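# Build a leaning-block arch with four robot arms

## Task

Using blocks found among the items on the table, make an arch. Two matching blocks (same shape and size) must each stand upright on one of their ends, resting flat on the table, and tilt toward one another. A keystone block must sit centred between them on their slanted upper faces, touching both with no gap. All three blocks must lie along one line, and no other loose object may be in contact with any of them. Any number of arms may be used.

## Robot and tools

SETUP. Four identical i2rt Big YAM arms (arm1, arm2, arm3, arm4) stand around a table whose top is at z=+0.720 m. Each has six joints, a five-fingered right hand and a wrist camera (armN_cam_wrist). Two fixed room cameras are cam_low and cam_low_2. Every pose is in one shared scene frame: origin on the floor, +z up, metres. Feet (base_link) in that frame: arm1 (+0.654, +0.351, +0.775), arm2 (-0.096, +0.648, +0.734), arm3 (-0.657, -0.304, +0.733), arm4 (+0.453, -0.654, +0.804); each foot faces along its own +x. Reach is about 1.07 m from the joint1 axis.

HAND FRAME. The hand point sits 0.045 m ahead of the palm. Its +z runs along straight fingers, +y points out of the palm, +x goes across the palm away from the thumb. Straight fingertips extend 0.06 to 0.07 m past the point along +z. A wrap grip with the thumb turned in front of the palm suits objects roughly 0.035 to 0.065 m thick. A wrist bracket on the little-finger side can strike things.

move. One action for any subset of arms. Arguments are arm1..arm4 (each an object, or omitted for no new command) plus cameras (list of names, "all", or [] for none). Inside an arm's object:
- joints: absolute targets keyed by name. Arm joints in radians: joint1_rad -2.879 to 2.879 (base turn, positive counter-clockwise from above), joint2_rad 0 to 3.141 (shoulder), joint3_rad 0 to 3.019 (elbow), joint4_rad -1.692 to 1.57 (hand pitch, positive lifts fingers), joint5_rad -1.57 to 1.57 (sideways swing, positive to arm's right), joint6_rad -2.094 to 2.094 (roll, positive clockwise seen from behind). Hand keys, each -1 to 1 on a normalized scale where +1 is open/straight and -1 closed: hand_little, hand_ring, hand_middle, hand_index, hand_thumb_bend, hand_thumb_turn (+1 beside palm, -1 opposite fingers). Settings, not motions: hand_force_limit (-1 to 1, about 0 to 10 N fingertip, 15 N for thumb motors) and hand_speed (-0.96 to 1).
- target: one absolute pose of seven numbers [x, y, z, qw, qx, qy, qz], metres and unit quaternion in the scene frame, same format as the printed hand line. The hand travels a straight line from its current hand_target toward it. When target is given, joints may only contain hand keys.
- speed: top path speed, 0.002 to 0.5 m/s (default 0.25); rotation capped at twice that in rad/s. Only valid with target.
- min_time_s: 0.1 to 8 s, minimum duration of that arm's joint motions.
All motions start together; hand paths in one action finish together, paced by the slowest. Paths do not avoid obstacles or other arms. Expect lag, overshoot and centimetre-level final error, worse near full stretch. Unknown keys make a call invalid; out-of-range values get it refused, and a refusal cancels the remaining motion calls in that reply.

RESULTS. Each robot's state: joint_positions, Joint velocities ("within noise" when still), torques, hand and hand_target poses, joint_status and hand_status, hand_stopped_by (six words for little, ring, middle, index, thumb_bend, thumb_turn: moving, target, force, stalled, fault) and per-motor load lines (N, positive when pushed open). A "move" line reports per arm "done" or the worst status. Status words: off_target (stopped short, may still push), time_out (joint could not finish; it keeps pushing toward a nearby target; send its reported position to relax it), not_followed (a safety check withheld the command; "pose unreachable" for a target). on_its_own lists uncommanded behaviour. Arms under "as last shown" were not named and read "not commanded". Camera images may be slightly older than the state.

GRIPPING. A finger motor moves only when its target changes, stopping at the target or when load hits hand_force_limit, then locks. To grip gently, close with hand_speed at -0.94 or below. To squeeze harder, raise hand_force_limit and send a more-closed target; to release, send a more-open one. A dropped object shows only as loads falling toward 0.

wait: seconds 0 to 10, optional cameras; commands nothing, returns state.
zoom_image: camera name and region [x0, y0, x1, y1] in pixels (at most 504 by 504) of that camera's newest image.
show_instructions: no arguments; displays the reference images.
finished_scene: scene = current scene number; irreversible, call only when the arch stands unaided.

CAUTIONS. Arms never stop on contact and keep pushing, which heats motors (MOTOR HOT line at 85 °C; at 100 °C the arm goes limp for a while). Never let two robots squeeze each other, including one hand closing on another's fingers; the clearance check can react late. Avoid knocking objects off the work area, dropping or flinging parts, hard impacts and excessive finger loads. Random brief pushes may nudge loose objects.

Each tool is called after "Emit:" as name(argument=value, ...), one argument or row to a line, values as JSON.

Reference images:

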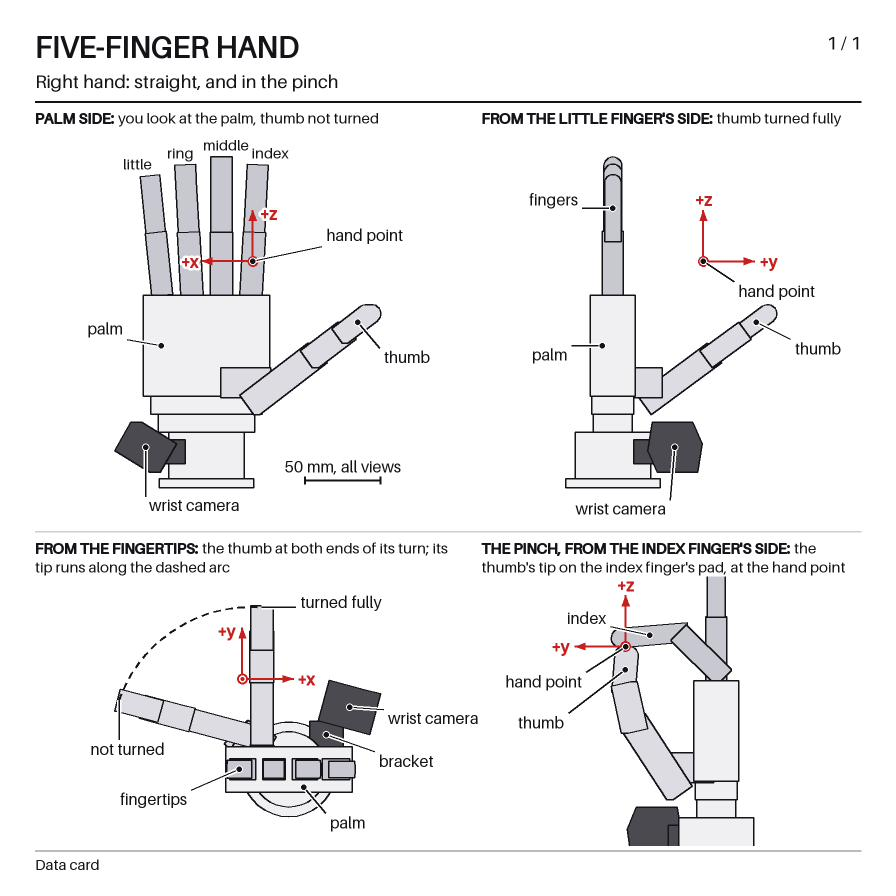

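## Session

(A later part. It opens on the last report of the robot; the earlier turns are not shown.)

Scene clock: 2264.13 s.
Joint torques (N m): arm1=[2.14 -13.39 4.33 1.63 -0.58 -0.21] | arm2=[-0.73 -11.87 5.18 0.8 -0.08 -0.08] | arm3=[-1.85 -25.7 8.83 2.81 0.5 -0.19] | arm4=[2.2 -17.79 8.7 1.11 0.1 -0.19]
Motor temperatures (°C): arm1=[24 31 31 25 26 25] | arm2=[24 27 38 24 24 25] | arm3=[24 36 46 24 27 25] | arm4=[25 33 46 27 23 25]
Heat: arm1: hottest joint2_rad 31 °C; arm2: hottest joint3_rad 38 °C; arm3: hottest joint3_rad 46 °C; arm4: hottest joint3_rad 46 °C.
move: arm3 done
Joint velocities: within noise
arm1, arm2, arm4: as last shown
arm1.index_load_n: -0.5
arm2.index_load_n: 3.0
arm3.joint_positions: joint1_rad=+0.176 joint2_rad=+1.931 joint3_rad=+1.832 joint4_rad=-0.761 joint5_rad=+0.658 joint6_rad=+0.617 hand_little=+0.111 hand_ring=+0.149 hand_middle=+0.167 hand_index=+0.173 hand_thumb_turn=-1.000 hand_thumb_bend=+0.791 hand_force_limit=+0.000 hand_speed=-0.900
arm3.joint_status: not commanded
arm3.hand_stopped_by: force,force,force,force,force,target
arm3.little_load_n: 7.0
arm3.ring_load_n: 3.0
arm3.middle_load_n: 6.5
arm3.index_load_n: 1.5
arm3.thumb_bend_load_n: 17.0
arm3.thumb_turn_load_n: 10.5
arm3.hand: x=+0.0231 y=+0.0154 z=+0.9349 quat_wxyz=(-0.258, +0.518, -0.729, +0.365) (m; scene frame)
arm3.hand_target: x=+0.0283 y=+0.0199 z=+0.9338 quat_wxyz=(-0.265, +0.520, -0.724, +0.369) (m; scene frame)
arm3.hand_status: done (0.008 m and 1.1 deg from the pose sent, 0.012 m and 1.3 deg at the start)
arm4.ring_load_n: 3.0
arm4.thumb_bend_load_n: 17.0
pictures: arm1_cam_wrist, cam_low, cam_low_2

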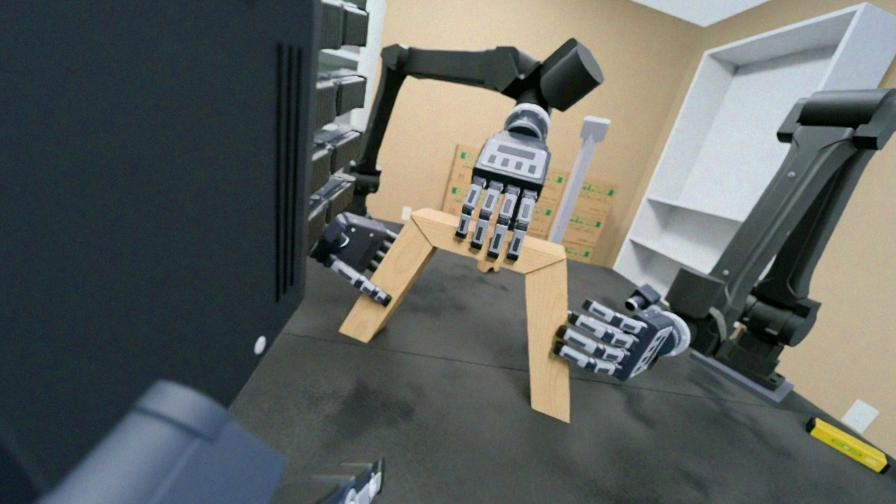

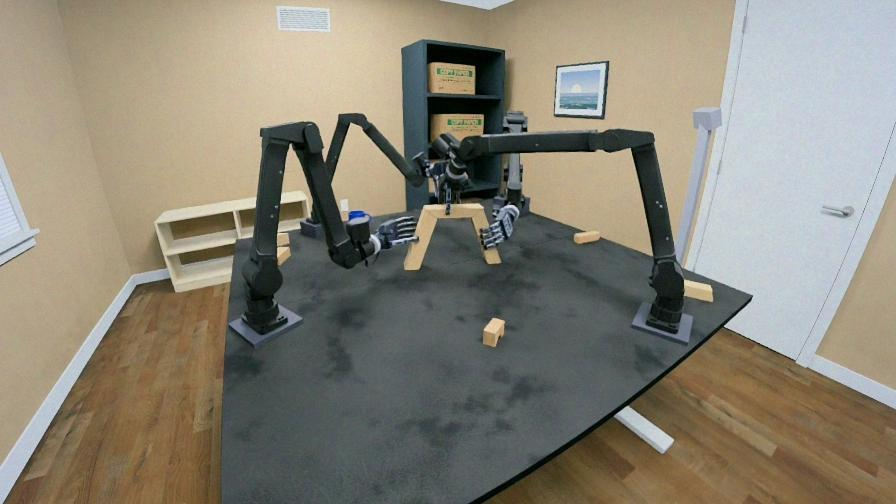

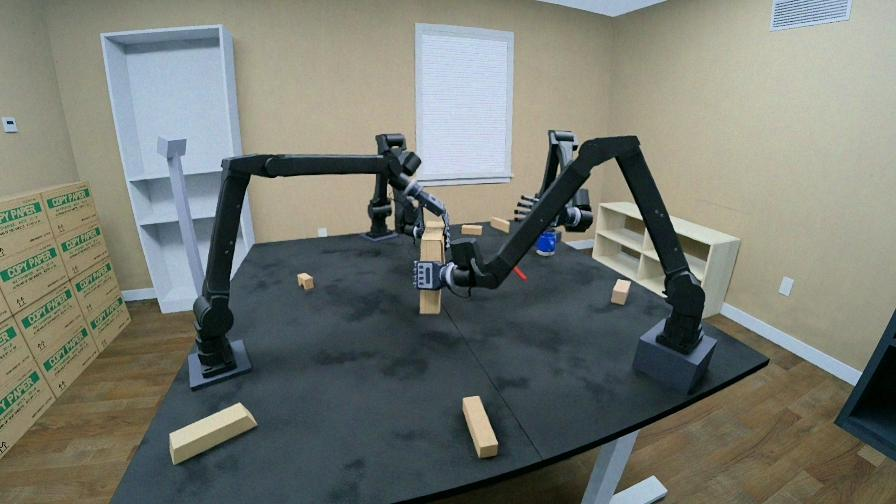

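Emit:
move(
  arm3={"target":[0.028,0.021,0.928,0.2653,-0.5206,0.7231,-0.3684],"speed":0.03},
)

Emit:
move(
  arm3={"joints":{"hand_speed":-0.85,"hand_index":0.6,"hand_middle":0.6,"hand_ring":0.6,"hand_little":0.6,"hand_thumb_bend":1}},
  cameras=["arm1_cam_wrist","cam_low","cam_low_2"],
)

Emit:
zoom_image(
  camera="cam_low",
  region=[415, 180, 490, 245],
)

Emit:
zoom_image(
  camera="arm1_cam_wrist",
  region=[380, 150, 600, 310],
)

Scene clock: 2276.40 s.
Joint torques (N m): arm1=[2.02 -13.33 4.36 1.62 -0.58 -0.21] | arm2=[-1.32 -11.87 5.22 0.65 -0.07 -0.06] | arm3=[-1.85 -25.76 8.39 2.7 0.55 -0.19] | arm4=[2.14 -17.85 8.69 1.1 0.1 -0.2]
Motor temperatures (°C): arm1=[24 31 31 25 26 25] | arm2=[24 27 38 24 24 25] | arm3=[24 36 46 24 27 25] | arm4=[25 33 46 27 23 25]
Heat: arm1: hottest joint2_rad 31 °C; arm2: hottest joint3_rad 38 °C; arm3: hottest joint3_rad 46 °C; arm4: hottest joint3_rad 46 °C.
move: arm3 done
Joint velocities: within noise
arm1.joint_positions: joint1_rad=+0.900 joint2_rad=+1.939 joint3_rad=+1.059 joint4_rad=+1.442 joint5_rad=+1.269 joint6_rad=-2.082 hand_little=+1.000 hand_ring=+1.000 hand_middle=+1.000 hand_index=+1.000 hand_thumb_turn=+1.000 hand_thumb_bend=+1.000 hand_force_limit=+0.000 hand_speed=-0.800
arm1.joint_status: not commanded
arm1.hand_stopped_by: target,target,target,target,target,target
arm1.little_load_n: 0.0
arm1.ring_load_n: 0.0
arm1.middle_load_n: 0.0
arm1.index_load_n: 0.0
arm1.thumb_bend_load_n: 0.0
arm1.thumb_turn_load_n: 0.0
arm1.hand: x=+0.3028 y=-0.0862 z=+0.9758 quat_wxyz=(+0.764, -0.020, -0.645, -0.011) (m; scene frame)
arm1.hand_target: x=+0.3062 y=-0.0887 z=+0.9794 quat_wxyz=(+0.767, -0.018, -0.642, -0.007) (m; scene frame)
arm1.hand_status: not commanded
arm2, arm4: as last shown
arm2.joint_positions: joint1_rad=-0.147 joint2_rad=+1.855 joint3_rad=+0.513 joint4_rad=+1.424 joint5_rad=-0.275 joint6_rad=-1.636 hand_little=+0.119 hand_ring=+0.164 hand_middle=+0.177 hand_index=+0.175 hand_thumb_turn=-1.000 hand_thumb_bend=+0.791 hand_force_limit=+0.000 hand_speed=-0.900
arm2.thumb_turn_load_n: -1.0
arm2.hand: x=+0.0707 y=+0.1140 z=+0.8321 quat_wxyz=(+0.373, +0.613, -0.293, +0.632) (m; scene frame)
arm2.hand_target: x=+0.0827 y=+0.1054 z=+0.8497 quat_wxyz=(+0.376, +0.606, -0.280, +0.643) (m; scene frame)
arm3.joint_positions: joint1_rad=+0.176 joint2_rad=+1.931 joint3_rad=+1.824 joint4_rad=-0.746 joint5_rad=+0.658 joint6_rad=+0.609 hand_little=+0.111 hand_ring=+0.149 hand_middle=+0.167 hand_index=+0.173 hand_thumb_turn=-1.000 hand_thumb_bend=+0.791 hand_force_limit=+0.000 hand_speed=-0.900
arm3.joint_status: not commanded
arm3.hand_stopped_by: force,force,force,force,force,target
arm3.little_load_n: 7.0
arm3.ring_load_n: 3.5
arm3.middle_load_n: 6.0
arm3.index_load_n: 1.0
arm3.thumb_bend_load_n: 17.5
arm3.thumb_turn_load_n: 10.0
arm3.hand: x=+0.0240 y=+0.0157 z=+0.9329 quat_wxyz=(-0.260, +0.519, -0.727, +0.366) (m; scene frame)
arm3.hand_target: x=+0.0273 y=+0.0204 z=+0.9273 quat_wxyz=(-0.263, +0.524, -0.721, +0.369) (m; scene frame)
arm3.hand_status: done (0.008 m and 0.7 deg from the pose sent, 0.010 m and 1.1 deg at the start)
pictures: none

Scene clock: 2278.07 s.
Joint torques (N m): arm1=[2.08 -13.33 4.33 1.62 -0.57 -0.21] | arm2=[-0.56 -11.93 5.29 0.79 -0.07 -0.07] | arm3=[-1.26 -25.82 8.36 2.4 0.51 -0.2] | arm4=[2.2 -17.79 8.69 1.1 0.1 -0.17]
Motor temperatures (°C): arm1=[24 31 31 25 26 25] | arm2=[24 27 38 24 24 25] | arm3=[24 36 46 24 27 25] | arm4=[25 33 46 27 23 25]
Heat: arm1: hottest joint2_rad 31 °C; arm2: hottest joint3_rad 38 °C; arm3: hottest joint3_rad 46 °C; arm4: hottest joint3_rad 46 °C.
move: arm3 done
Joint velocities: within noise
arm1, arm2, arm4: as last shown
arm2.thumb_bend_load_n: 11.0
arm3.joint_positions: joint1_rad=+0.176 joint2_rad=+1.931 joint3_rad=+1.824 joint4_rad=-0.741 joint5_rad=+0.658 joint6_rad=+0.617 hand_little=+0.600 hand_ring=+0.600 hand_middle=+0.600 hand_index=+0.600 hand_thumb_turn=-1.000 hand_thumb_bend=+1.000 hand_force_limit=+0.000 hand_speed=-0.850
arm3.joint_status: all done
arm3.hand_stopped_by: target,target,target,target,target,target
arm3.little_load_n: 0.0
arm3.ring_load_n: 0.0
arm3.middle_load_n: 0.0
arm3.index_load_n: 0.0
arm3.thumb_bend_load_n: 0.0
arm3.thumb_turn_load_n: -0.5
arm3.hand: x=+0.0251 y=+0.0166 z=+0.9338 quat_wxyz=(-0.264, +0.516, -0.729, +0.366) (m; scene frame)
arm3.hand_target: x=+0.0276 y=+0.0208 z=+0.9275 quat_wxyz=(-0.265, +0.521, -0.723, +0.368) (m; scene frame)
arm3.hand_status: not commanded
arm4.joint_positions: joint1_rad=+0.578 joint2_rad=+2.099 joint3_rad=+1.137 joint4_rad=+0.763 joint5_rad=+0.261 joint6_rad=-1.243 hand_little=+0.108 hand_ring=+0.140 hand_middle=+0.158 hand_index=+0.159 hand_thumb_turn=-1.000 hand_thumb_bend=+0.787 hand_force_limit=+0.000 hand_speed=-0.900
arm4.thumb_bend_load_n: 17.5
arm4.hand: x=-0.0500 y=-0.1237 z=+0.8123 quat_wxyz=(-0.599, +0.447, +0.632, +0.205) (m; scene frame)
arm4.hand_target: x=-0.0569 y=-0.1144 z=+0.8112 quat_wxyz=(-0.596, +0.444, +0.635, +0.210) (m; scene frame)
pictures: arm1_cam_wrist, cam_low, cam_low_2

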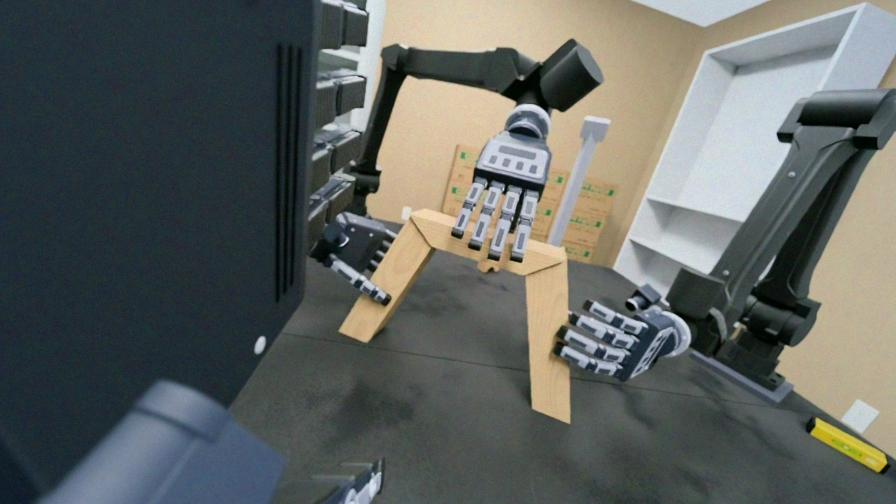

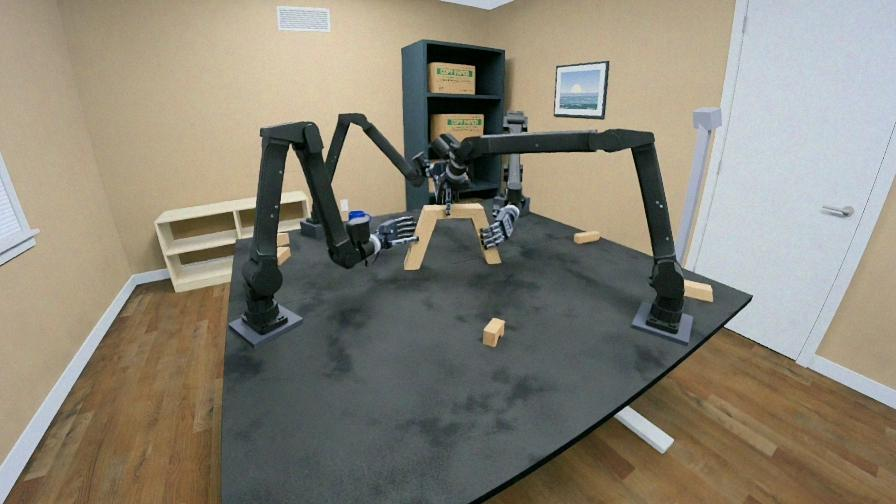

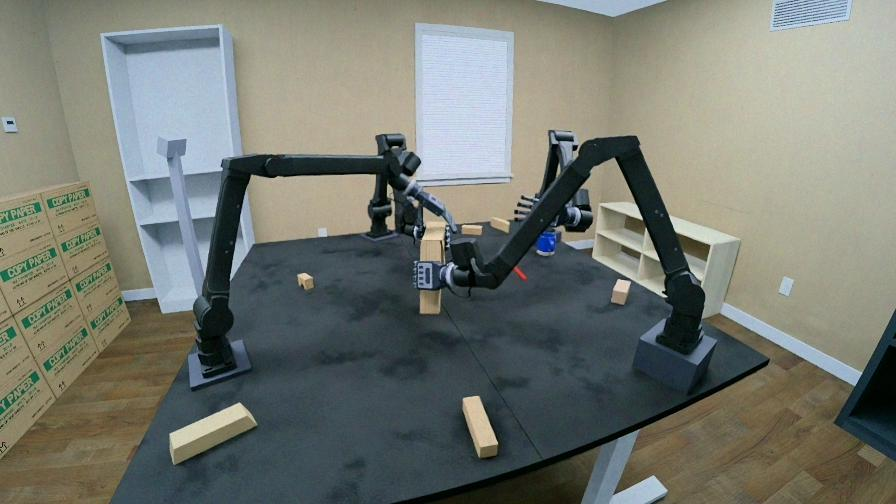

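Scaled by 6.720 from the camera's 896x504 image, which has a finer 1280x720 frame.

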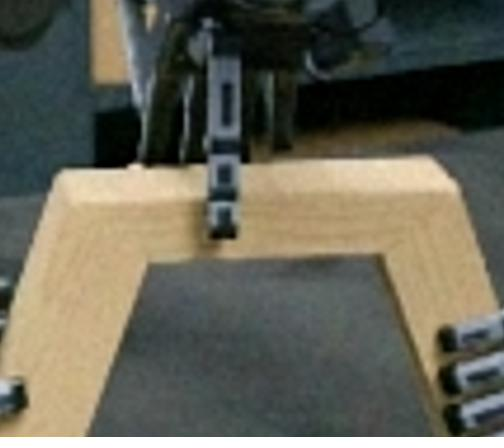

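Scaled by 2.291 from the camera's 896x504 image, which has a finer 1280x720 frame.

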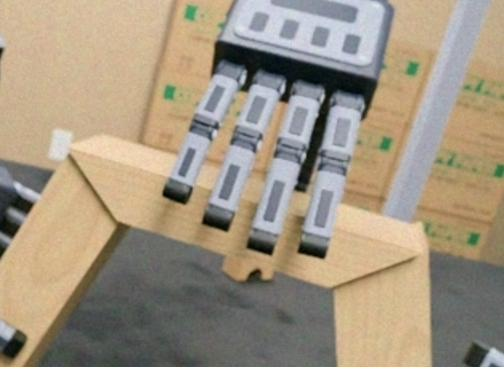

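Emit:
move(
  arm3={"target":[0.026,0.020,0.99,0.2653,-0.5206,0.7231,-0.3684],"speed":0.06},
)

Emit:
move(
  arm3={"target":[0.0,0.03,1.10,0.2653,-0.5206,0.7231,-0.3684],"speed":0.12},
  cameras=["arm1_cam_wrist","cam_low","cam_low_2"],
)

Emit:
zoom_image(
  camera="cam_low",
  region=[395, 180, 520, 280],
)

Emit:
zoom_image(
  camera="arm1_cam_wrist",
  region=[330, 180, 630, 430],
)

Emit:
zoom_image(
  camera="cam_low_2",
  region=[400, 205, 460, 325],
)

Scene clock: 2286.83 s.
Joint torques (N m): arm1=[1.96 -13.39 4.34 1.63 -0.57 -0.22] | arm2=[-0.91 -11.63 5.19 0.69 -0.08 -0.1] | arm3=[-1.67 -26.58 11.48 0.77 0.55 -0.14] | arm4=[2.14 -17.79 8.72 1.13 0.1 -0.17]
Motor temperatures (°C): arm1=[24 31 31 25 26 25] | arm2=[24 27 38 24 24 25] | arm3=[24 36 46 24 27 25] | arm4=[25 33 46 27 23 25]
Heat: arm1: hottest joint2_rad 31 °C; arm2: hottest joint3_rad 38 °C; arm3: hottest joint3_rad 46 °C; arm4: hottest joint3_rad 46 °C.
move: arm3 off_target
Joint velocities: within noise
arm1, arm2, arm4: as last shown
arm1.middle_load_n: -0.5
arm2.index_load_n: 2.5
arm3.joint_positions: joint1_rad=+0.176 joint2_rad=+1.931 joint3_rad=+1.924 joint4_rad=-0.856 joint5_rad=+0.658 joint6_rad=+0.617 hand_little=+0.600 hand_ring=+0.600 hand_middle=+0.600 hand_index=+0.600 hand_thumb_turn=-1.000 hand_thumb_bend=+1.000 hand_force_limit=+0.000 hand_speed=-0.850
arm3.joint_status: not commanded
arm3.hand_stopped_by: target,target,target,target,target,target
arm3.little_load_n: 0.0
arm3.ring_load_n: 0.0
arm3.middle_load_n: 0.0
arm3.index_load_n: 0.0
arm3.thumb_bend_load_n: 0.0
arm3.thumb_turn_load_n: 0.0
arm3.hand: x=+0.0241 y=+0.0160 z=+0.9695 quat_wxyz=(-0.257, +0.519, -0.729, +0.365) (m; scene frame)
arm3.hand_target: x=+0.0262 y=+0.0201 z=+0.9900 quat_wxyz=(-0.266, +0.520, -0.723, +0.369) (m; scene frame)
arm3.hand_status: off_target (0.021 m and 1.2 deg from the pose sent, 0.056 m and 0.9 deg at the start)
arm4.thumb_bend_load_n: 17.0
arm4.thumb_turn_load_n: 3.0
pictures: none

Scene clock: 2288.47 s.
Joint torques (N m): arm1=[2.02 -13.27 4.34 1.62 -0.57 -0.22] | arm2=[-1.03 -11.99 5.2 0.69 -0.05 -0.11] | arm3=[-0.97 -24.12 10.58 0.73 0.45 0.17] | arm4=[2.2 -17.79 8.72 1.11 0.1 -0.17]
Motor temperatures (°C): arm1=[24 31 31 25 26 25] | arm2=[24 27 38 24 24 25] | arm3=[24 37 46 24 27 25] | arm4=[25 33 46 27 23 25]
Heat: arm1: hottest joint2_rad 31 °C; arm2: hottest joint3_rad 38 °C; arm3: hottest joint3_rad 46 °C; arm4: hottest joint3_rad 46 °C.
move: arm3 done
Joint velocities: within noise
arm1, arm2: as last shown
arm1.middle_load_n: 0.0
arm2.ring_load_n: -0.5
arm2.index_load_n: 3.0
arm3.joint_positions: joint1_rad=+0.207 joint2_rad=+1.931 joint3_rad=+2.265 joint4_rad=-1.187 joint5_rad=+0.681 joint6_rad=+0.617 hand_little=+0.600 hand_ring=+0.600 hand_middle=+0.600 hand_index=+0.600 hand_thumb_turn=-1.000 hand_thumb_bend=+1.000 hand_force_limit=+0.000 hand_speed=-0.850
arm3.joint_status: not commanded
arm3.hand_stopped_by: target,target,target,target,target,target
arm3.little_load_n: 0.0
arm3.ring_load_n: 0.0
arm3.middle_load_n: 0.0
arm3.index_load_n: 0.0
arm3.thumb_bend_load_n: 0.0
arm3.thumb_turn_load_n: 0.0
arm3.hand: x=-0.0005 y=+0.0224 z=+1.0999 quat_wxyz=(-0.263, +0.523, -0.721, +0.371) (m; scene frame)
arm3.hand_target: x=+0.0009 y=+0.0306 z=+1.0999 quat_wxyz=(-0.265, +0.521, -0.723, +0.369) (m; scene frame)
arm3.hand_status: done (0.008 m and 0.5 deg from the pose sent, 0.133 m and 1.2 deg at the start)
arm4.joint_positions: joint1_rad=+0.578 joint2_rad=+2.099 joint3_rad=+1.137 joint4_rad=+0.763 joint5_rad=+0.261 joint6_rad=-1.243 hand_little=+0.108 hand_ring=+0.140 hand_middle=+0.158 hand_index=+0.159 hand_thumb_turn=-1.000 hand_thumb_bend=+0.787 hand_force_limit=+0.000 hand_speed=-0.900
arm4.joint_status: not commanded
arm4.hand_stopped_by: force,force,force,force,force,target
arm4.little_load_n: 0.5
arm4.ring_load_n: 3.0
arm4.middle_load_n: 7.5
arm4.index_load_n: 4.5
arm4.thumb_bend_load_n: 17.0
arm4.thumb_turn_load_n: 3.0
arm4.hand: x=-0.0500 y=-0.1237 z=+0.8123 quat_wxyz=(-0.599, +0.447, +0.632, +0.205) (m; scene frame)
arm4.hand_target: x=-0.0569 y=-0.1144 z=+0.8112 quat_wxyz=(-0.596, +0.444, +0.635, +0.210) (m; scene frame)
arm4.hand_status: not commanded
pictures: arm1_cam_wrist, cam_low, cam_low_2

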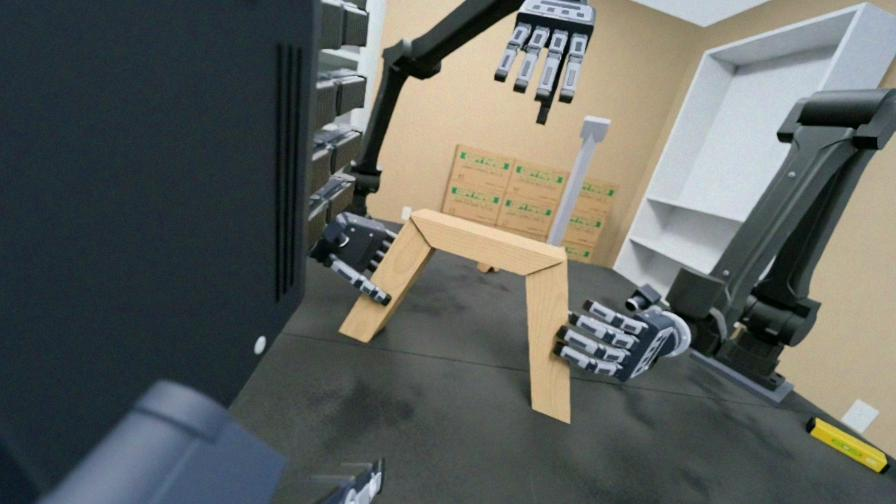

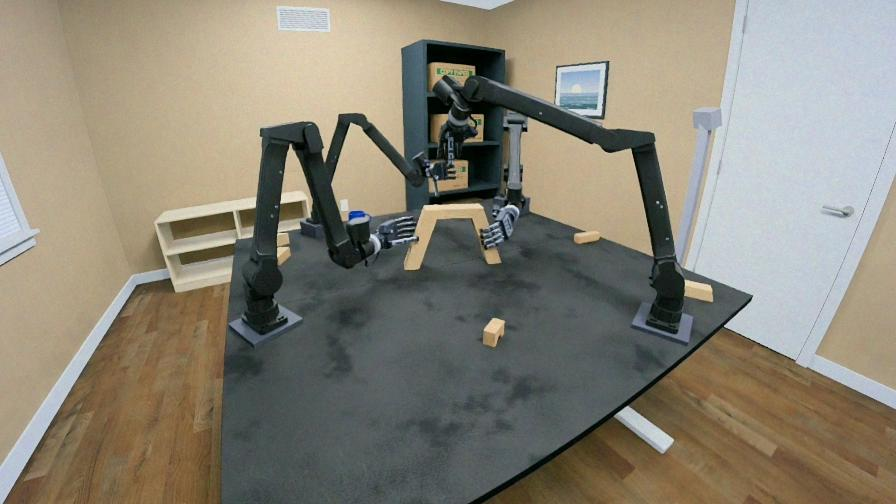

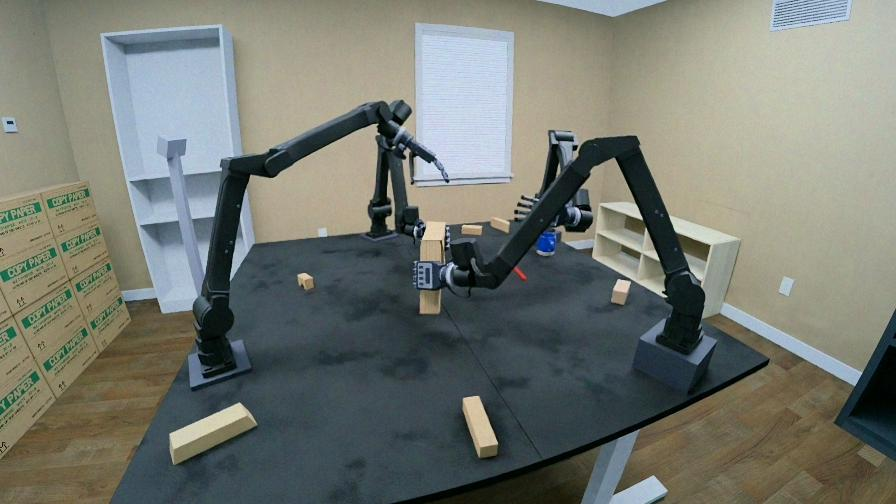

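Scaled by 4.032 from the camera's 896x504 image, which has a finer 1280x720 frame.

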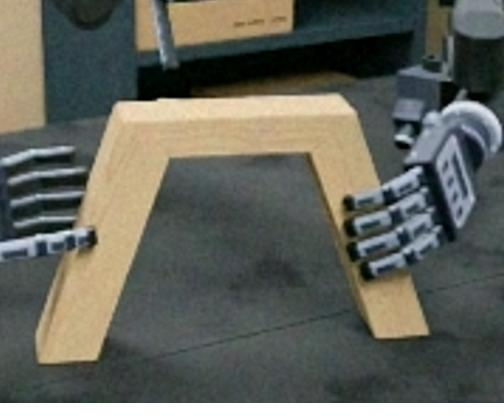

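Scaled by 1.680 from the camera's 896x504 image, which has a finer 1280x720 frame.

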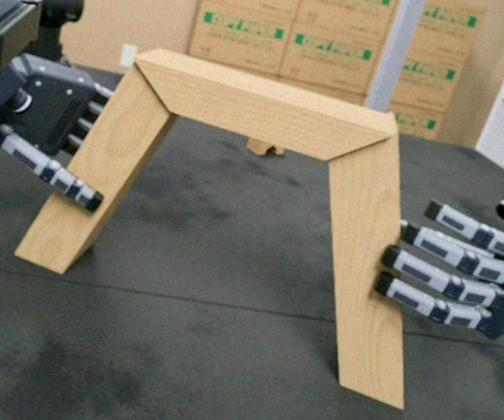

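Scaled by 4.200 from the camera's 896x504 image, which has a finer 1280x720 frame.

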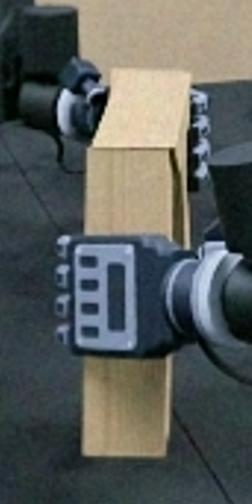

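Emit:
move(
  arm2={"target":[0.075,0.110,0.843,-0.3745,-0.6095,0.2860,-0.6385],"speed":0.03},
)

Emit:
move(
  arm4={"joints":{"hand_speed":-0.9,"hand_index":0.6,"hand_middle":0.6,"hand_ring":0.6,"hand_little":0.6,"hand_thumb_bend":1}},
  cameras=["arm1_cam_wrist","cam_low","cam_low_2"],
)

Emit:
zoom_image(
  camera="arm1_cam_wrist",
  region=[330, 180, 630, 430],
)

Emit:
zoom_image(
  camera="cam_low",
  region=[395, 180, 520, 280],
)

Scene clock: 2300.50 s.
Joint torques (N m): arm1=[2.02 -13.39 4.36 1.62 -0.58 -0.22] | arm2=[-1.85 -11.52 3.85 0.84 -0.25 -0.06] | arm3=[-1.67 -24.41 10.5 0.62 0.5 0.13] | arm4=[2.2 -17.79 8.7 1.1 0.1 -0.17]
Motor temperatures (°C): arm1=[24 31 31 25 26 25] | arm2=[24 27 38 24 24 25] | arm3=[24 37 45 24 27 25] | arm4=[25 33 46 27 23 25]
Heat: arm1: hottest joint2_rad 31 °C; arm2: hottest joint3_rad 38 °C; arm3: hottest joint3_rad 45 °C; arm4: hottest joint3_rad 46 °C.
move: arm2 off_target
Joint velocities: within noise
arm1, arm3, arm4: as last shown
arm2.joint_positions: joint1_rad=-0.147 joint2_rad=+1.855 joint3_rad=+0.513 joint4_rad=+1.424 joint5_rad=-0.275 joint6_rad=-1.636 hand_little=+0.119 hand_ring=+0.164 hand_middle=+0.177 hand_index=+0.175 hand_thumb_turn=-1.000 hand_thumb_bend=+0.791 hand_force_limit=+0.000 hand_speed=-0.900
arm2.joint_status: not commanded
arm2.hand_stopped_by: force,force,force,force,force,target
arm2.little_load_n: 0.0
arm2.ring_load_n: 0.0
arm2.middle_load_n: 10.0
arm2.index_load_n: 3.0
arm2.thumb_bend_load_n: 11.5
arm2.thumb_turn_load_n: -1.0
arm2.hand: x=+0.0707 y=+0.1140 z=+0.8321 quat_wxyz=(+0.373, +0.613, -0.293, +0.632) (m; scene frame)
arm2.hand_target: x=+0.0749 y=+0.1100 z=+0.8429 quat_wxyz=(+0.374, +0.609, -0.286, +0.638) (m; scene frame)
arm2.hand_status: off_target (0.012 m and 1.1 deg from the pose sent, 0.012 m and 1.1 deg at the start)
arm4.thumb_turn_load_n: 2.5
pictures: none

Scene clock: 2302.73 s.
Joint torques (N m): arm1=[2.02 -13.27 4.33 1.62 -0.58 -0.21] | arm2=[-2.32 -11.75 3.92 0.66 -0.28 -0.1] | arm3=[-0.67 -24.29 10.55 0.79 0.53 0.2] | arm4=[2.26 -18.96 8.64 1.43 0.06 -0.16]
Motor temperatures (°C): arm1=[24 31 31 25 26 25] | arm2=[24 27 38 24 24 25] | arm3=[24 37 45 24 27 25] | arm4=[25 33 46 27 23 25]
Heat: arm1: hottest joint2_rad 31 °C; arm2: hottest joint3_rad 38 °C; arm3: hottest joint3_rad 45 °C; arm4: hottest joint3_rad 46 °C.
move: arm4 done
Joint velocities: within noise
arm1, arm2, arm3: as last shown
arm2.middle_load_n: 9.5
arm2.thumb_turn_load_n: -0.5
arm4.joint_positions: joint1_rad=+0.577 joint2_rad=+2.111 joint3_rad=+1.137 joint4_rad=+0.753 joint5_rad=+0.260 joint6_rad=-1.243 hand_little=+0.600 hand_ring=+0.600 hand_middle=+0.600 hand_index=+0.600 hand_thumb_turn=-1.000 hand_thumb_bend=+1.000 hand_force_limit=+0.000 hand_speed=-0.900
arm4.joint_status: all done
arm4.hand_stopped_by: target,target,target,target,target,target
arm4.little_load_n: 0.0
arm4.ring_load_n: -0.5
arm4.middle_load_n: 0.0
arm4.index_load_n: 0.0
arm4.thumb_bend_load_n: -0.5
arm4.thumb_turn_load_n: 0.5
arm4.hand: x=-0.0476 y=-0.1247 z=+0.8015 quat_wxyz=(-0.591, +0.449, +0.639, +0.204) (m; scene frame)
arm4.hand_target: x=-0.0566 y=-0.1138 z=+0.8112 quat_wxyz=(-0.597, +0.444, +0.635, +0.210) (m; scene frame)
arm4.hand_status: not commanded
pictures: arm1_cam_wrist, cam_low, cam_low_2

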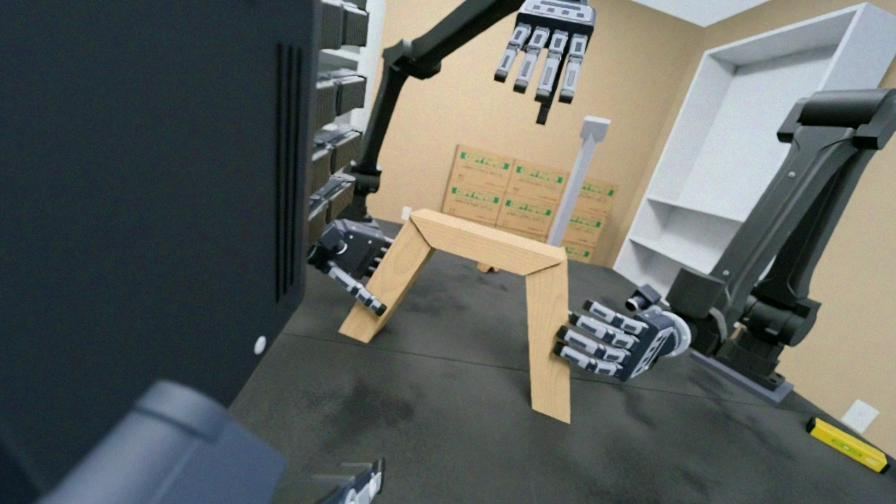

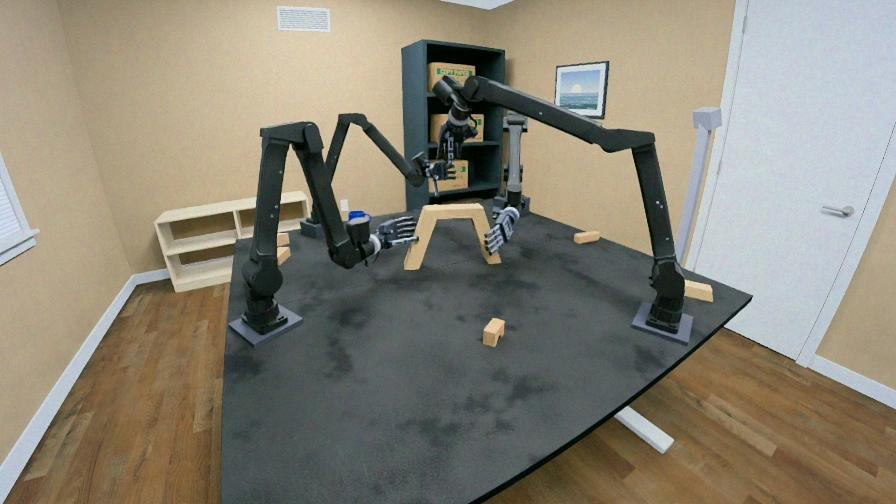

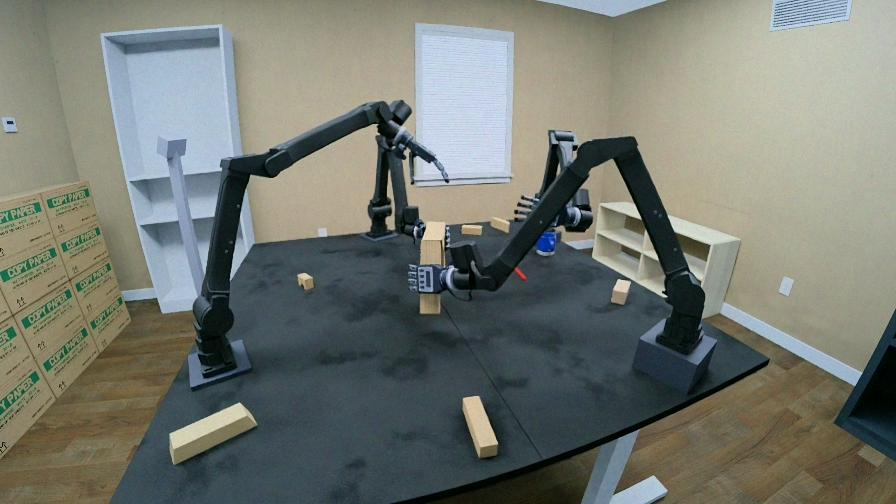

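Scaled by 1.680 from the camera's 896x504 image, which has a finer 1280x720 frame.

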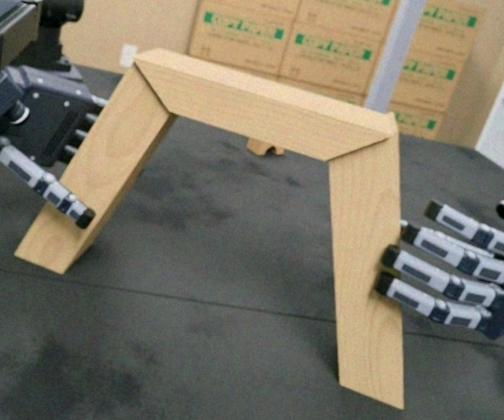

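Scaled by 4.032 from the camera's 896x504 image, which has a finer 1280x720 frame.

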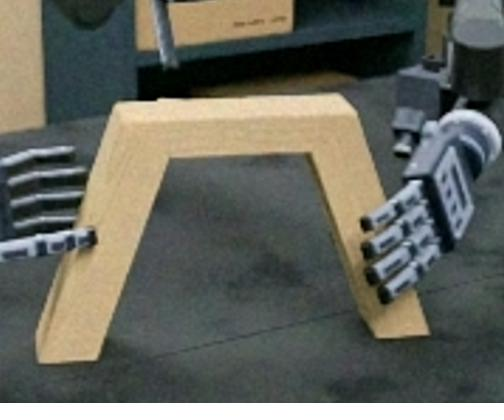

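Emit:
move(
  arm4={"target":[-0.099,-0.227,0.835,0.5969,-0.4433,-0.6350,-0.2094],"speed":0.08},
)

Emit:
move(
  arm2={"joints":{"hand_speed":-0.9,"hand_index":0.6,"hand_middle":0.6,"hand_ring":0.6,"hand_little":0.6,"hand_thumb_bend":1}},
  cameras=["arm1_cam_wrist","cam_low","cam_low_2"],
)

Emit:
zoom_image(
  camera="arm1_cam_wrist",
  region=[330, 180, 630, 430],
)

Emit:
zoom_image(
  camera="cam_low",
  region=[395, 180, 520, 280],
)

Scene clock: 2319.17 s.
Joint torques (N m): arm1=[1.96 -13.33 4.34 1.61 -0.58 -0.21] | arm2=[-2.08 -11.75 3.67 0.85 -0.26 -0.08] | arm3=[-0.85 -24.23 10.35 0.8 0.54 0.21] | arm4=[2.84 -22.12 5.23 1.43 0.19 0.11]
Motor temperatures (°C): arm1=[24 31 31 25 26 25] | arm2=[24 27 37 24 24 25] | arm3=[24 37 45 24 27 25] | arm4=[25 36 46 27 22 25]
Heat: arm1: hottest joint2_rad 31 °C; arm2: hottest joint3_rad 37 °C; arm3: hottest joint3_rad 45 °C; arm4: hottest joint3_rad 46 °C.
move: arm4 off_target
Joint velocities: within noise
arm1, arm2, arm3: as last shown
arm2.thumb_turn_load_n: -1.0
arm4.joint_positions: joint1_rad=+0.781 joint2_rad=+2.063 joint3_rad=+1.094 joint4_rad=+0.737 joint5_rad=+0.461 joint6_rad=-1.231 hand_little=+0.600 hand_ring=+0.600 hand_middle=+0.600 hand_index=+0.600 hand_thumb_turn=-1.000 hand_thumb_bend=+1.000 hand_force_limit=+0.000 hand_speed=-0.900
arm4.joint_status: not commanded
arm4.hand_stopped_by: target,target,target,target,target,target
arm4.little_load_n: 0.0
arm4.ring_load_n: 0.0
arm4.middle_load_n: 0.0
arm4.index_load_n: 0.0
arm4.thumb_bend_load_n: 0.0
arm4.thumb_turn_load_n: 0.0
arm4.hand: x=-0.0978 y=-0.2244 z=+0.8174 quat_wxyz=(-0.588, +0.438, +0.645, +0.215) (m; scene frame)
arm4.hand_target: x=-0.0998 y=-0.2266 z=+0.8352 quat_wxyz=(-0.597, +0.442, +0.636, +0.210) (m; scene frame)
arm4.hand_status: off_target (0.018 m and 1.8 deg from the pose sent, 0.119 m and 1.2 deg at the start)
pictures: none

Scene clock: 2321.37 s.
Joint torques (N m): arm1=[2.08 -13.27 4.33 1.63 -0.58 -0.21] | arm2=[-1.96 -11.46 3.78 0.79 -0.17 -0.07] | arm3=[-0.03 -24.64 10.54 0.99 0.53 0.18] | arm4=[2.9 -22.12 5.22 1.36 0.16 0.12]
Motor temperatures (°C): arm1=[24 31 31 25 26 25] | arm2=[24 27 37 24 24 25] | arm3=[24 37 45 24 27 25] | arm4=[25 36 46 27 22 25]
Heat: arm1: hottest joint2_rad 31 °C; arm2: hottest joint3_rad 37 °C; arm3: hottest joint3_rad 45 °C; arm4: hottest joint3_rad 46 °C.
move: arm2 done
Joint velocities: within noise
arm1, arm3, arm4: as last shown
arm2.joint_positions: joint1_rad=-0.147 joint2_rad=+1.853 joint3_rad=+0.513 joint4_rad=+1.424 joint5_rad=-0.279 joint6_rad=-1.630 hand_little=+0.600 hand_ring=+0.600 hand_middle=+0.600 hand_index=+0.600 hand_thumb_turn=-1.000 hand_thumb_bend=+1.000 hand_force_limit=+0.000 hand_speed=-0.900
arm2.joint_status: all done
arm2.hand_stopped_by: target,target,target,target,target,target
arm2.little_load_n: 0.0
arm2.ring_load_n: 0.0
arm2.middle_load_n: 0.0
arm2.index_load_n: 0.0
arm2.thumb_bend_load_n: 0.0
arm2.thumb_turn_load_n: 0.0
arm2.hand: x=+0.0717 y=+0.1143 z=+0.8326 quat_wxyz=(+0.370, +0.612, -0.293, +0.635) (m; scene frame)
arm2.hand_target: x=+0.0754 y=+0.1102 z=+0.8429 quat_wxyz=(+0.372, +0.608, -0.287, +0.640) (m; scene frame)
arm2.hand_status: not commanded
arm4.joint_positions: joint1_rad=+0.779 joint2_rad=+2.063 joint3_rad=+1.094 joint4_rad=+0.737 joint5_rad=+0.462 joint6_rad=-1.231 hand_little=+0.600 hand_ring=+0.600 hand_middle=+0.600 hand_index=+0.600 hand_thumb_turn=-1.000 hand_thumb_bend=+1.000 hand_force_limit=+0.000 hand_speed=-0.900
arm4.hand: x=-0.0968 y=-0.2234 z=+0.8174 quat_wxyz=(-0.588, +0.438, +0.644, +0.217) (m; scene frame)
arm4.hand_target: x=-0.0994 y=-0.2260 z=+0.8352 quat_wxyz=(-0.597, +0.442, +0.636, +0.210) (m; scene frame)
pictures: arm1_cam_wrist, cam_low, cam_low_2

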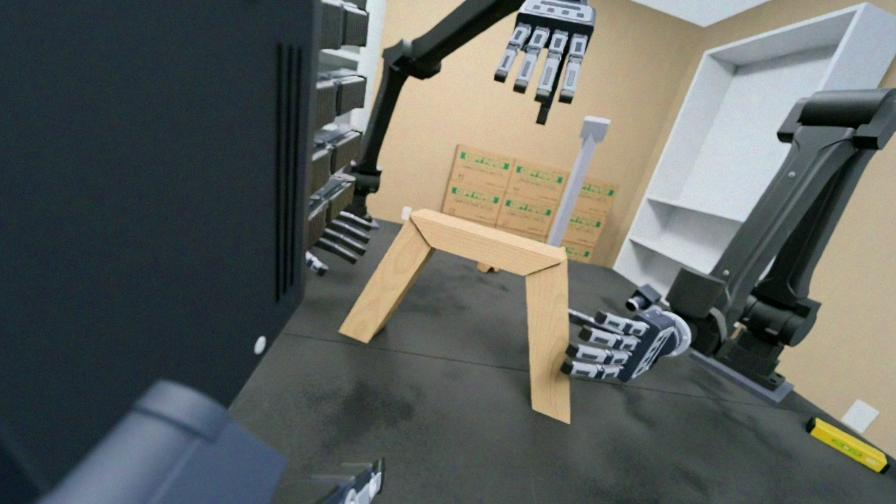

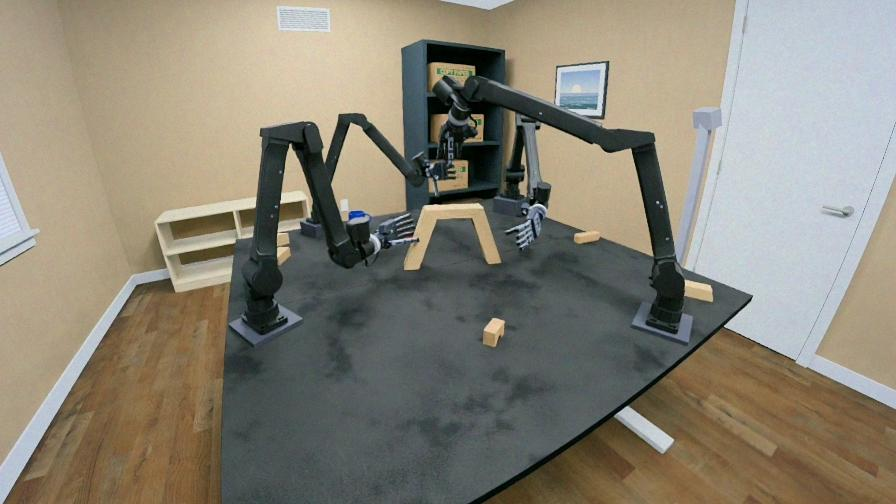

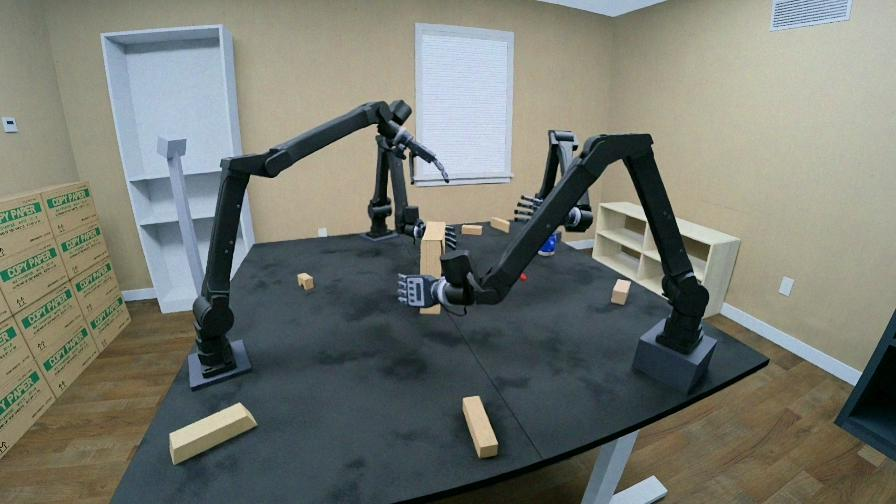

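Scaled by 1.680 from the camera's 896x504 image, which has a finer 1280x720 frame.

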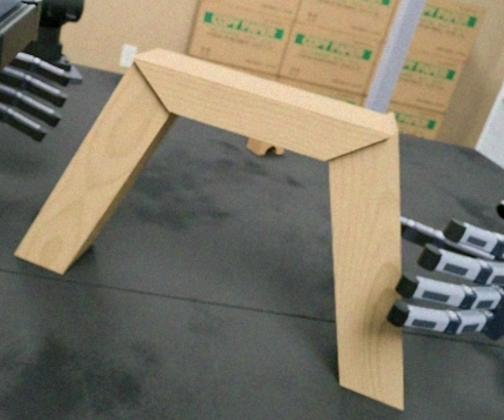

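Scaled by 4.032 from the camera's 896x504 image, which has a finer 1280x720 frame.

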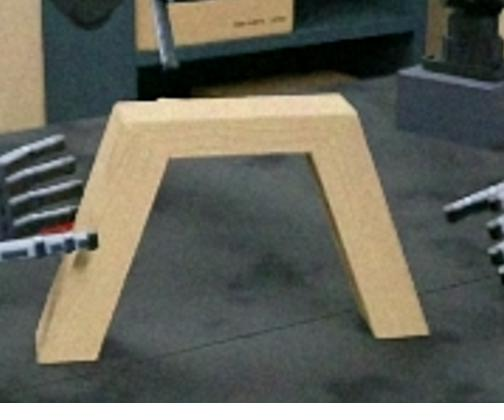

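Emit:
move(
  arm2={"target":[0.116,0.223,0.865,-0.3745,-0.6095,0.2860,-0.6385],"speed":0.08},
  cameras=["cam_low","cam_low_2","arm1_cam_wrist"],
)

Emit:
zoom_image(
  camera="cam_low",
  region=[395, 180, 520, 280],
)

Emit:
zoom_image(
  camera="cam_low_2",
  region=[390, 205, 500, 325],
)

Scene clock: 2359.50 s.
Joint torques (N m): arm1=[2.14 -13.33 4.34 1.61 -0.58 -0.21] | arm2=[-2.26 -8.7 2.59 1.88 0.07 -0.2] | arm3=[-0.32 -24.41 10.35 0.76 0.57 0.16] | arm4=[2.84 -22.12 5.24 1.33 0.15 0.11]
Motor temperatures (°C): arm1=[24 32 31 25 26 25] | arm2=[24 28 37 24 24 25] | arm3=[24 37 45 24 27 25] | arm4=[25 40 42 27 23 25]
Heat: arm1: hottest joint2_rad 32 °C; arm2: hottest joint3_rad 37 °C; arm3: hottest joint3_rad 45 °C; arm4: hottest joint3_rad 42 °C.
move: arm2 done
Joint velocities: within noise
arm1.joint_positions: joint1_rad=+0.900 joint2_rad=+1.939 joint3_rad=+1.059 joint4_rad=+1.442 joint5_rad=+1.269 joint6_rad=-2.082 hand_little=+1.000 hand_ring=+1.000 hand_middle=+1.000 hand_index=+1.000 hand_thumb_turn=+1.000 hand_thumb_bend=+1.000 hand_force_limit=+0.000 hand_speed=-0.800
arm1.joint_status: not commanded
arm1.hand_stopped_by: target,target,target,target,target,target
arm1.little_load_n: 0.0
arm1.ring_load_n: 0.0
arm1.middle_load_n: 0.0
arm1.index_load_n: 0.0
arm1.thumb_bend_load_n: 0.0
arm1.thumb_turn_load_n: 0.0
arm1.hand: x=+0.3028 y=-0.0862 z=+0.9758 quat_wxyz=(+0.764, -0.020, -0.645, -0.011) (m; scene frame)
arm1.hand_target: x=+0.3062 y=-0.0887 z=+0.9794 quat_wxyz=(+0.767, -0.018, -0.642, -0.007) (m; scene frame)
arm1.hand_status: not commanded
arm2.joint_positions: joint1_rad=+0.129 joint2_rad=+1.651 joint3_rad=+0.297 joint4_rad=+1.424 joint5_rad=-0.019 joint6_rad=-1.653 hand_little=+0.600 hand_ring=+0.600 hand_middle=+0.600 hand_index=+0.600 hand_thumb_turn=-1.000 hand_thumb_bend=+1.000 hand_force_limit=+0.000 hand_speed=-0.900
arm2.joint_status: not commanded
arm2.hand_stopped_by: target,target,target,target,target,target
arm2.little_load_n: 0.0
arm2.ring_load_n: 0.0
arm2.middle_load_n: 0.0
arm2.index_load_n: 0.0
arm2.thumb_bend_load_n: 0.0
arm2.thumb_turn_load_n: 0.5
arm2.hand: x=+0.1185 y=+0.2225 z=+0.8558 quat_wxyz=(+0.364, +0.618, -0.290, +0.634) (m; scene frame)
arm2.hand_target: x=+0.1204 y=+0.2244 z=+0.8654 quat_wxyz=(+0.371, +0.612, -0.280, +0.640) (m; scene frame)
arm2.hand_status: done (0.010 m and 1.7 deg from the pose sent, 0.122 m and 1.1 deg at the start)
arm3, arm4: as last shown
arm3.middle_load_n: -0.5
pictures: arm1_cam_wrist, cam_low, cam_low_2

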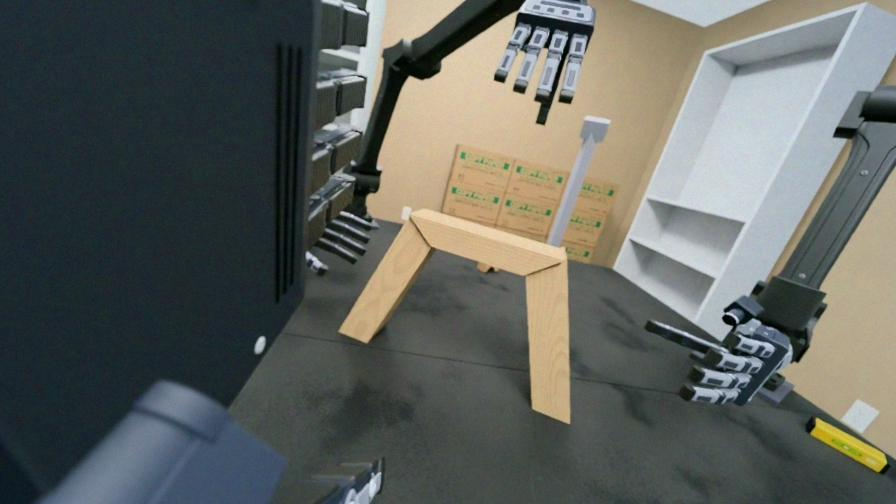

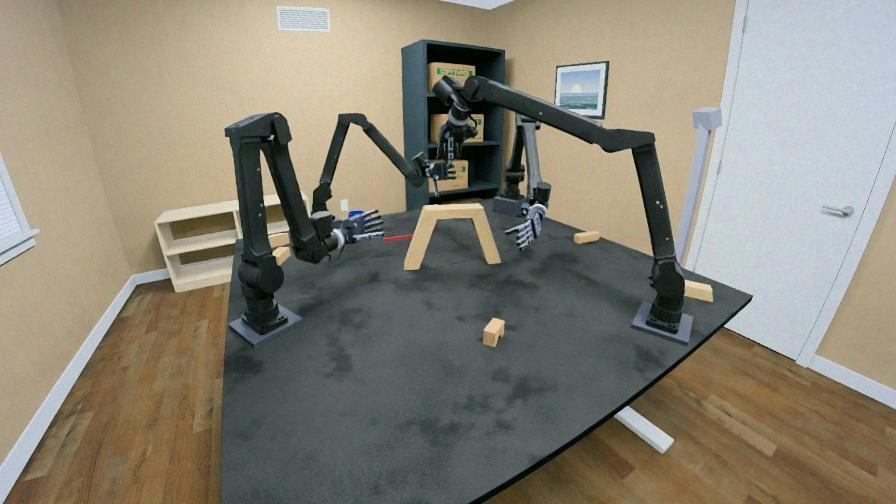

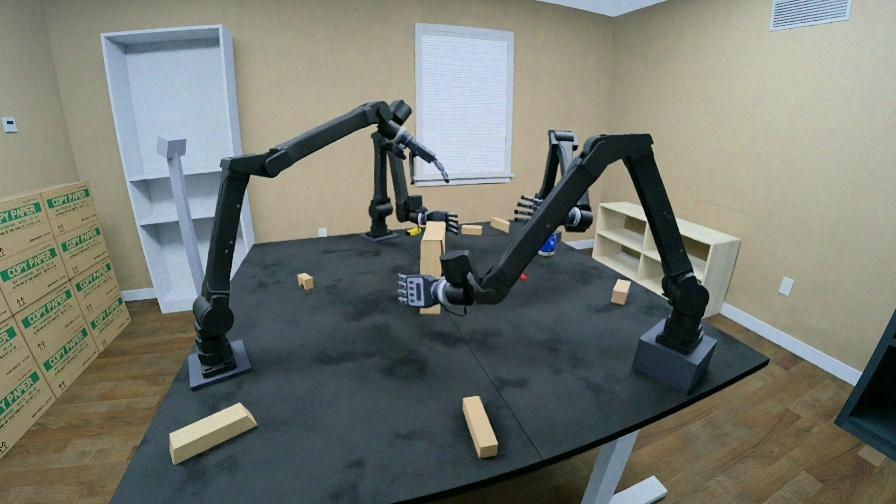

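Scaled by 4.032 from the camera's 896x504 image, which has a finer 1280x720 frame.

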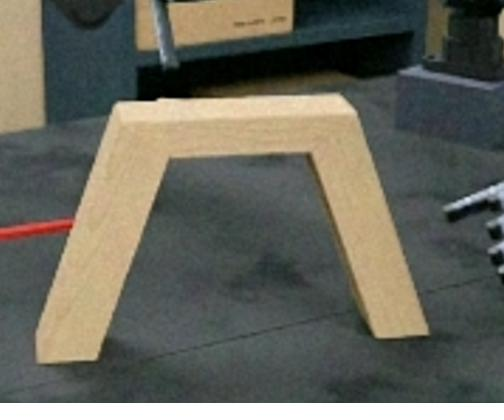

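Scaled by 4.200 from the camera's 896x504 image, which has a finer 1280x720 frame.

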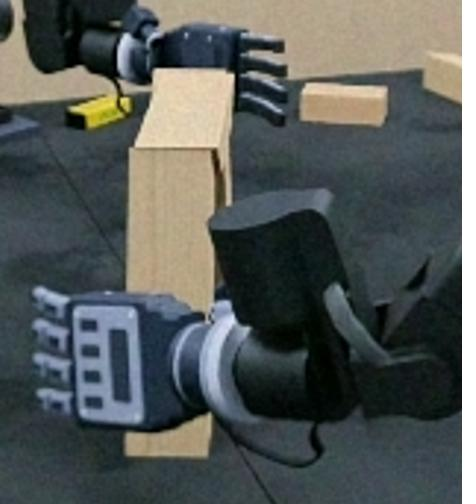

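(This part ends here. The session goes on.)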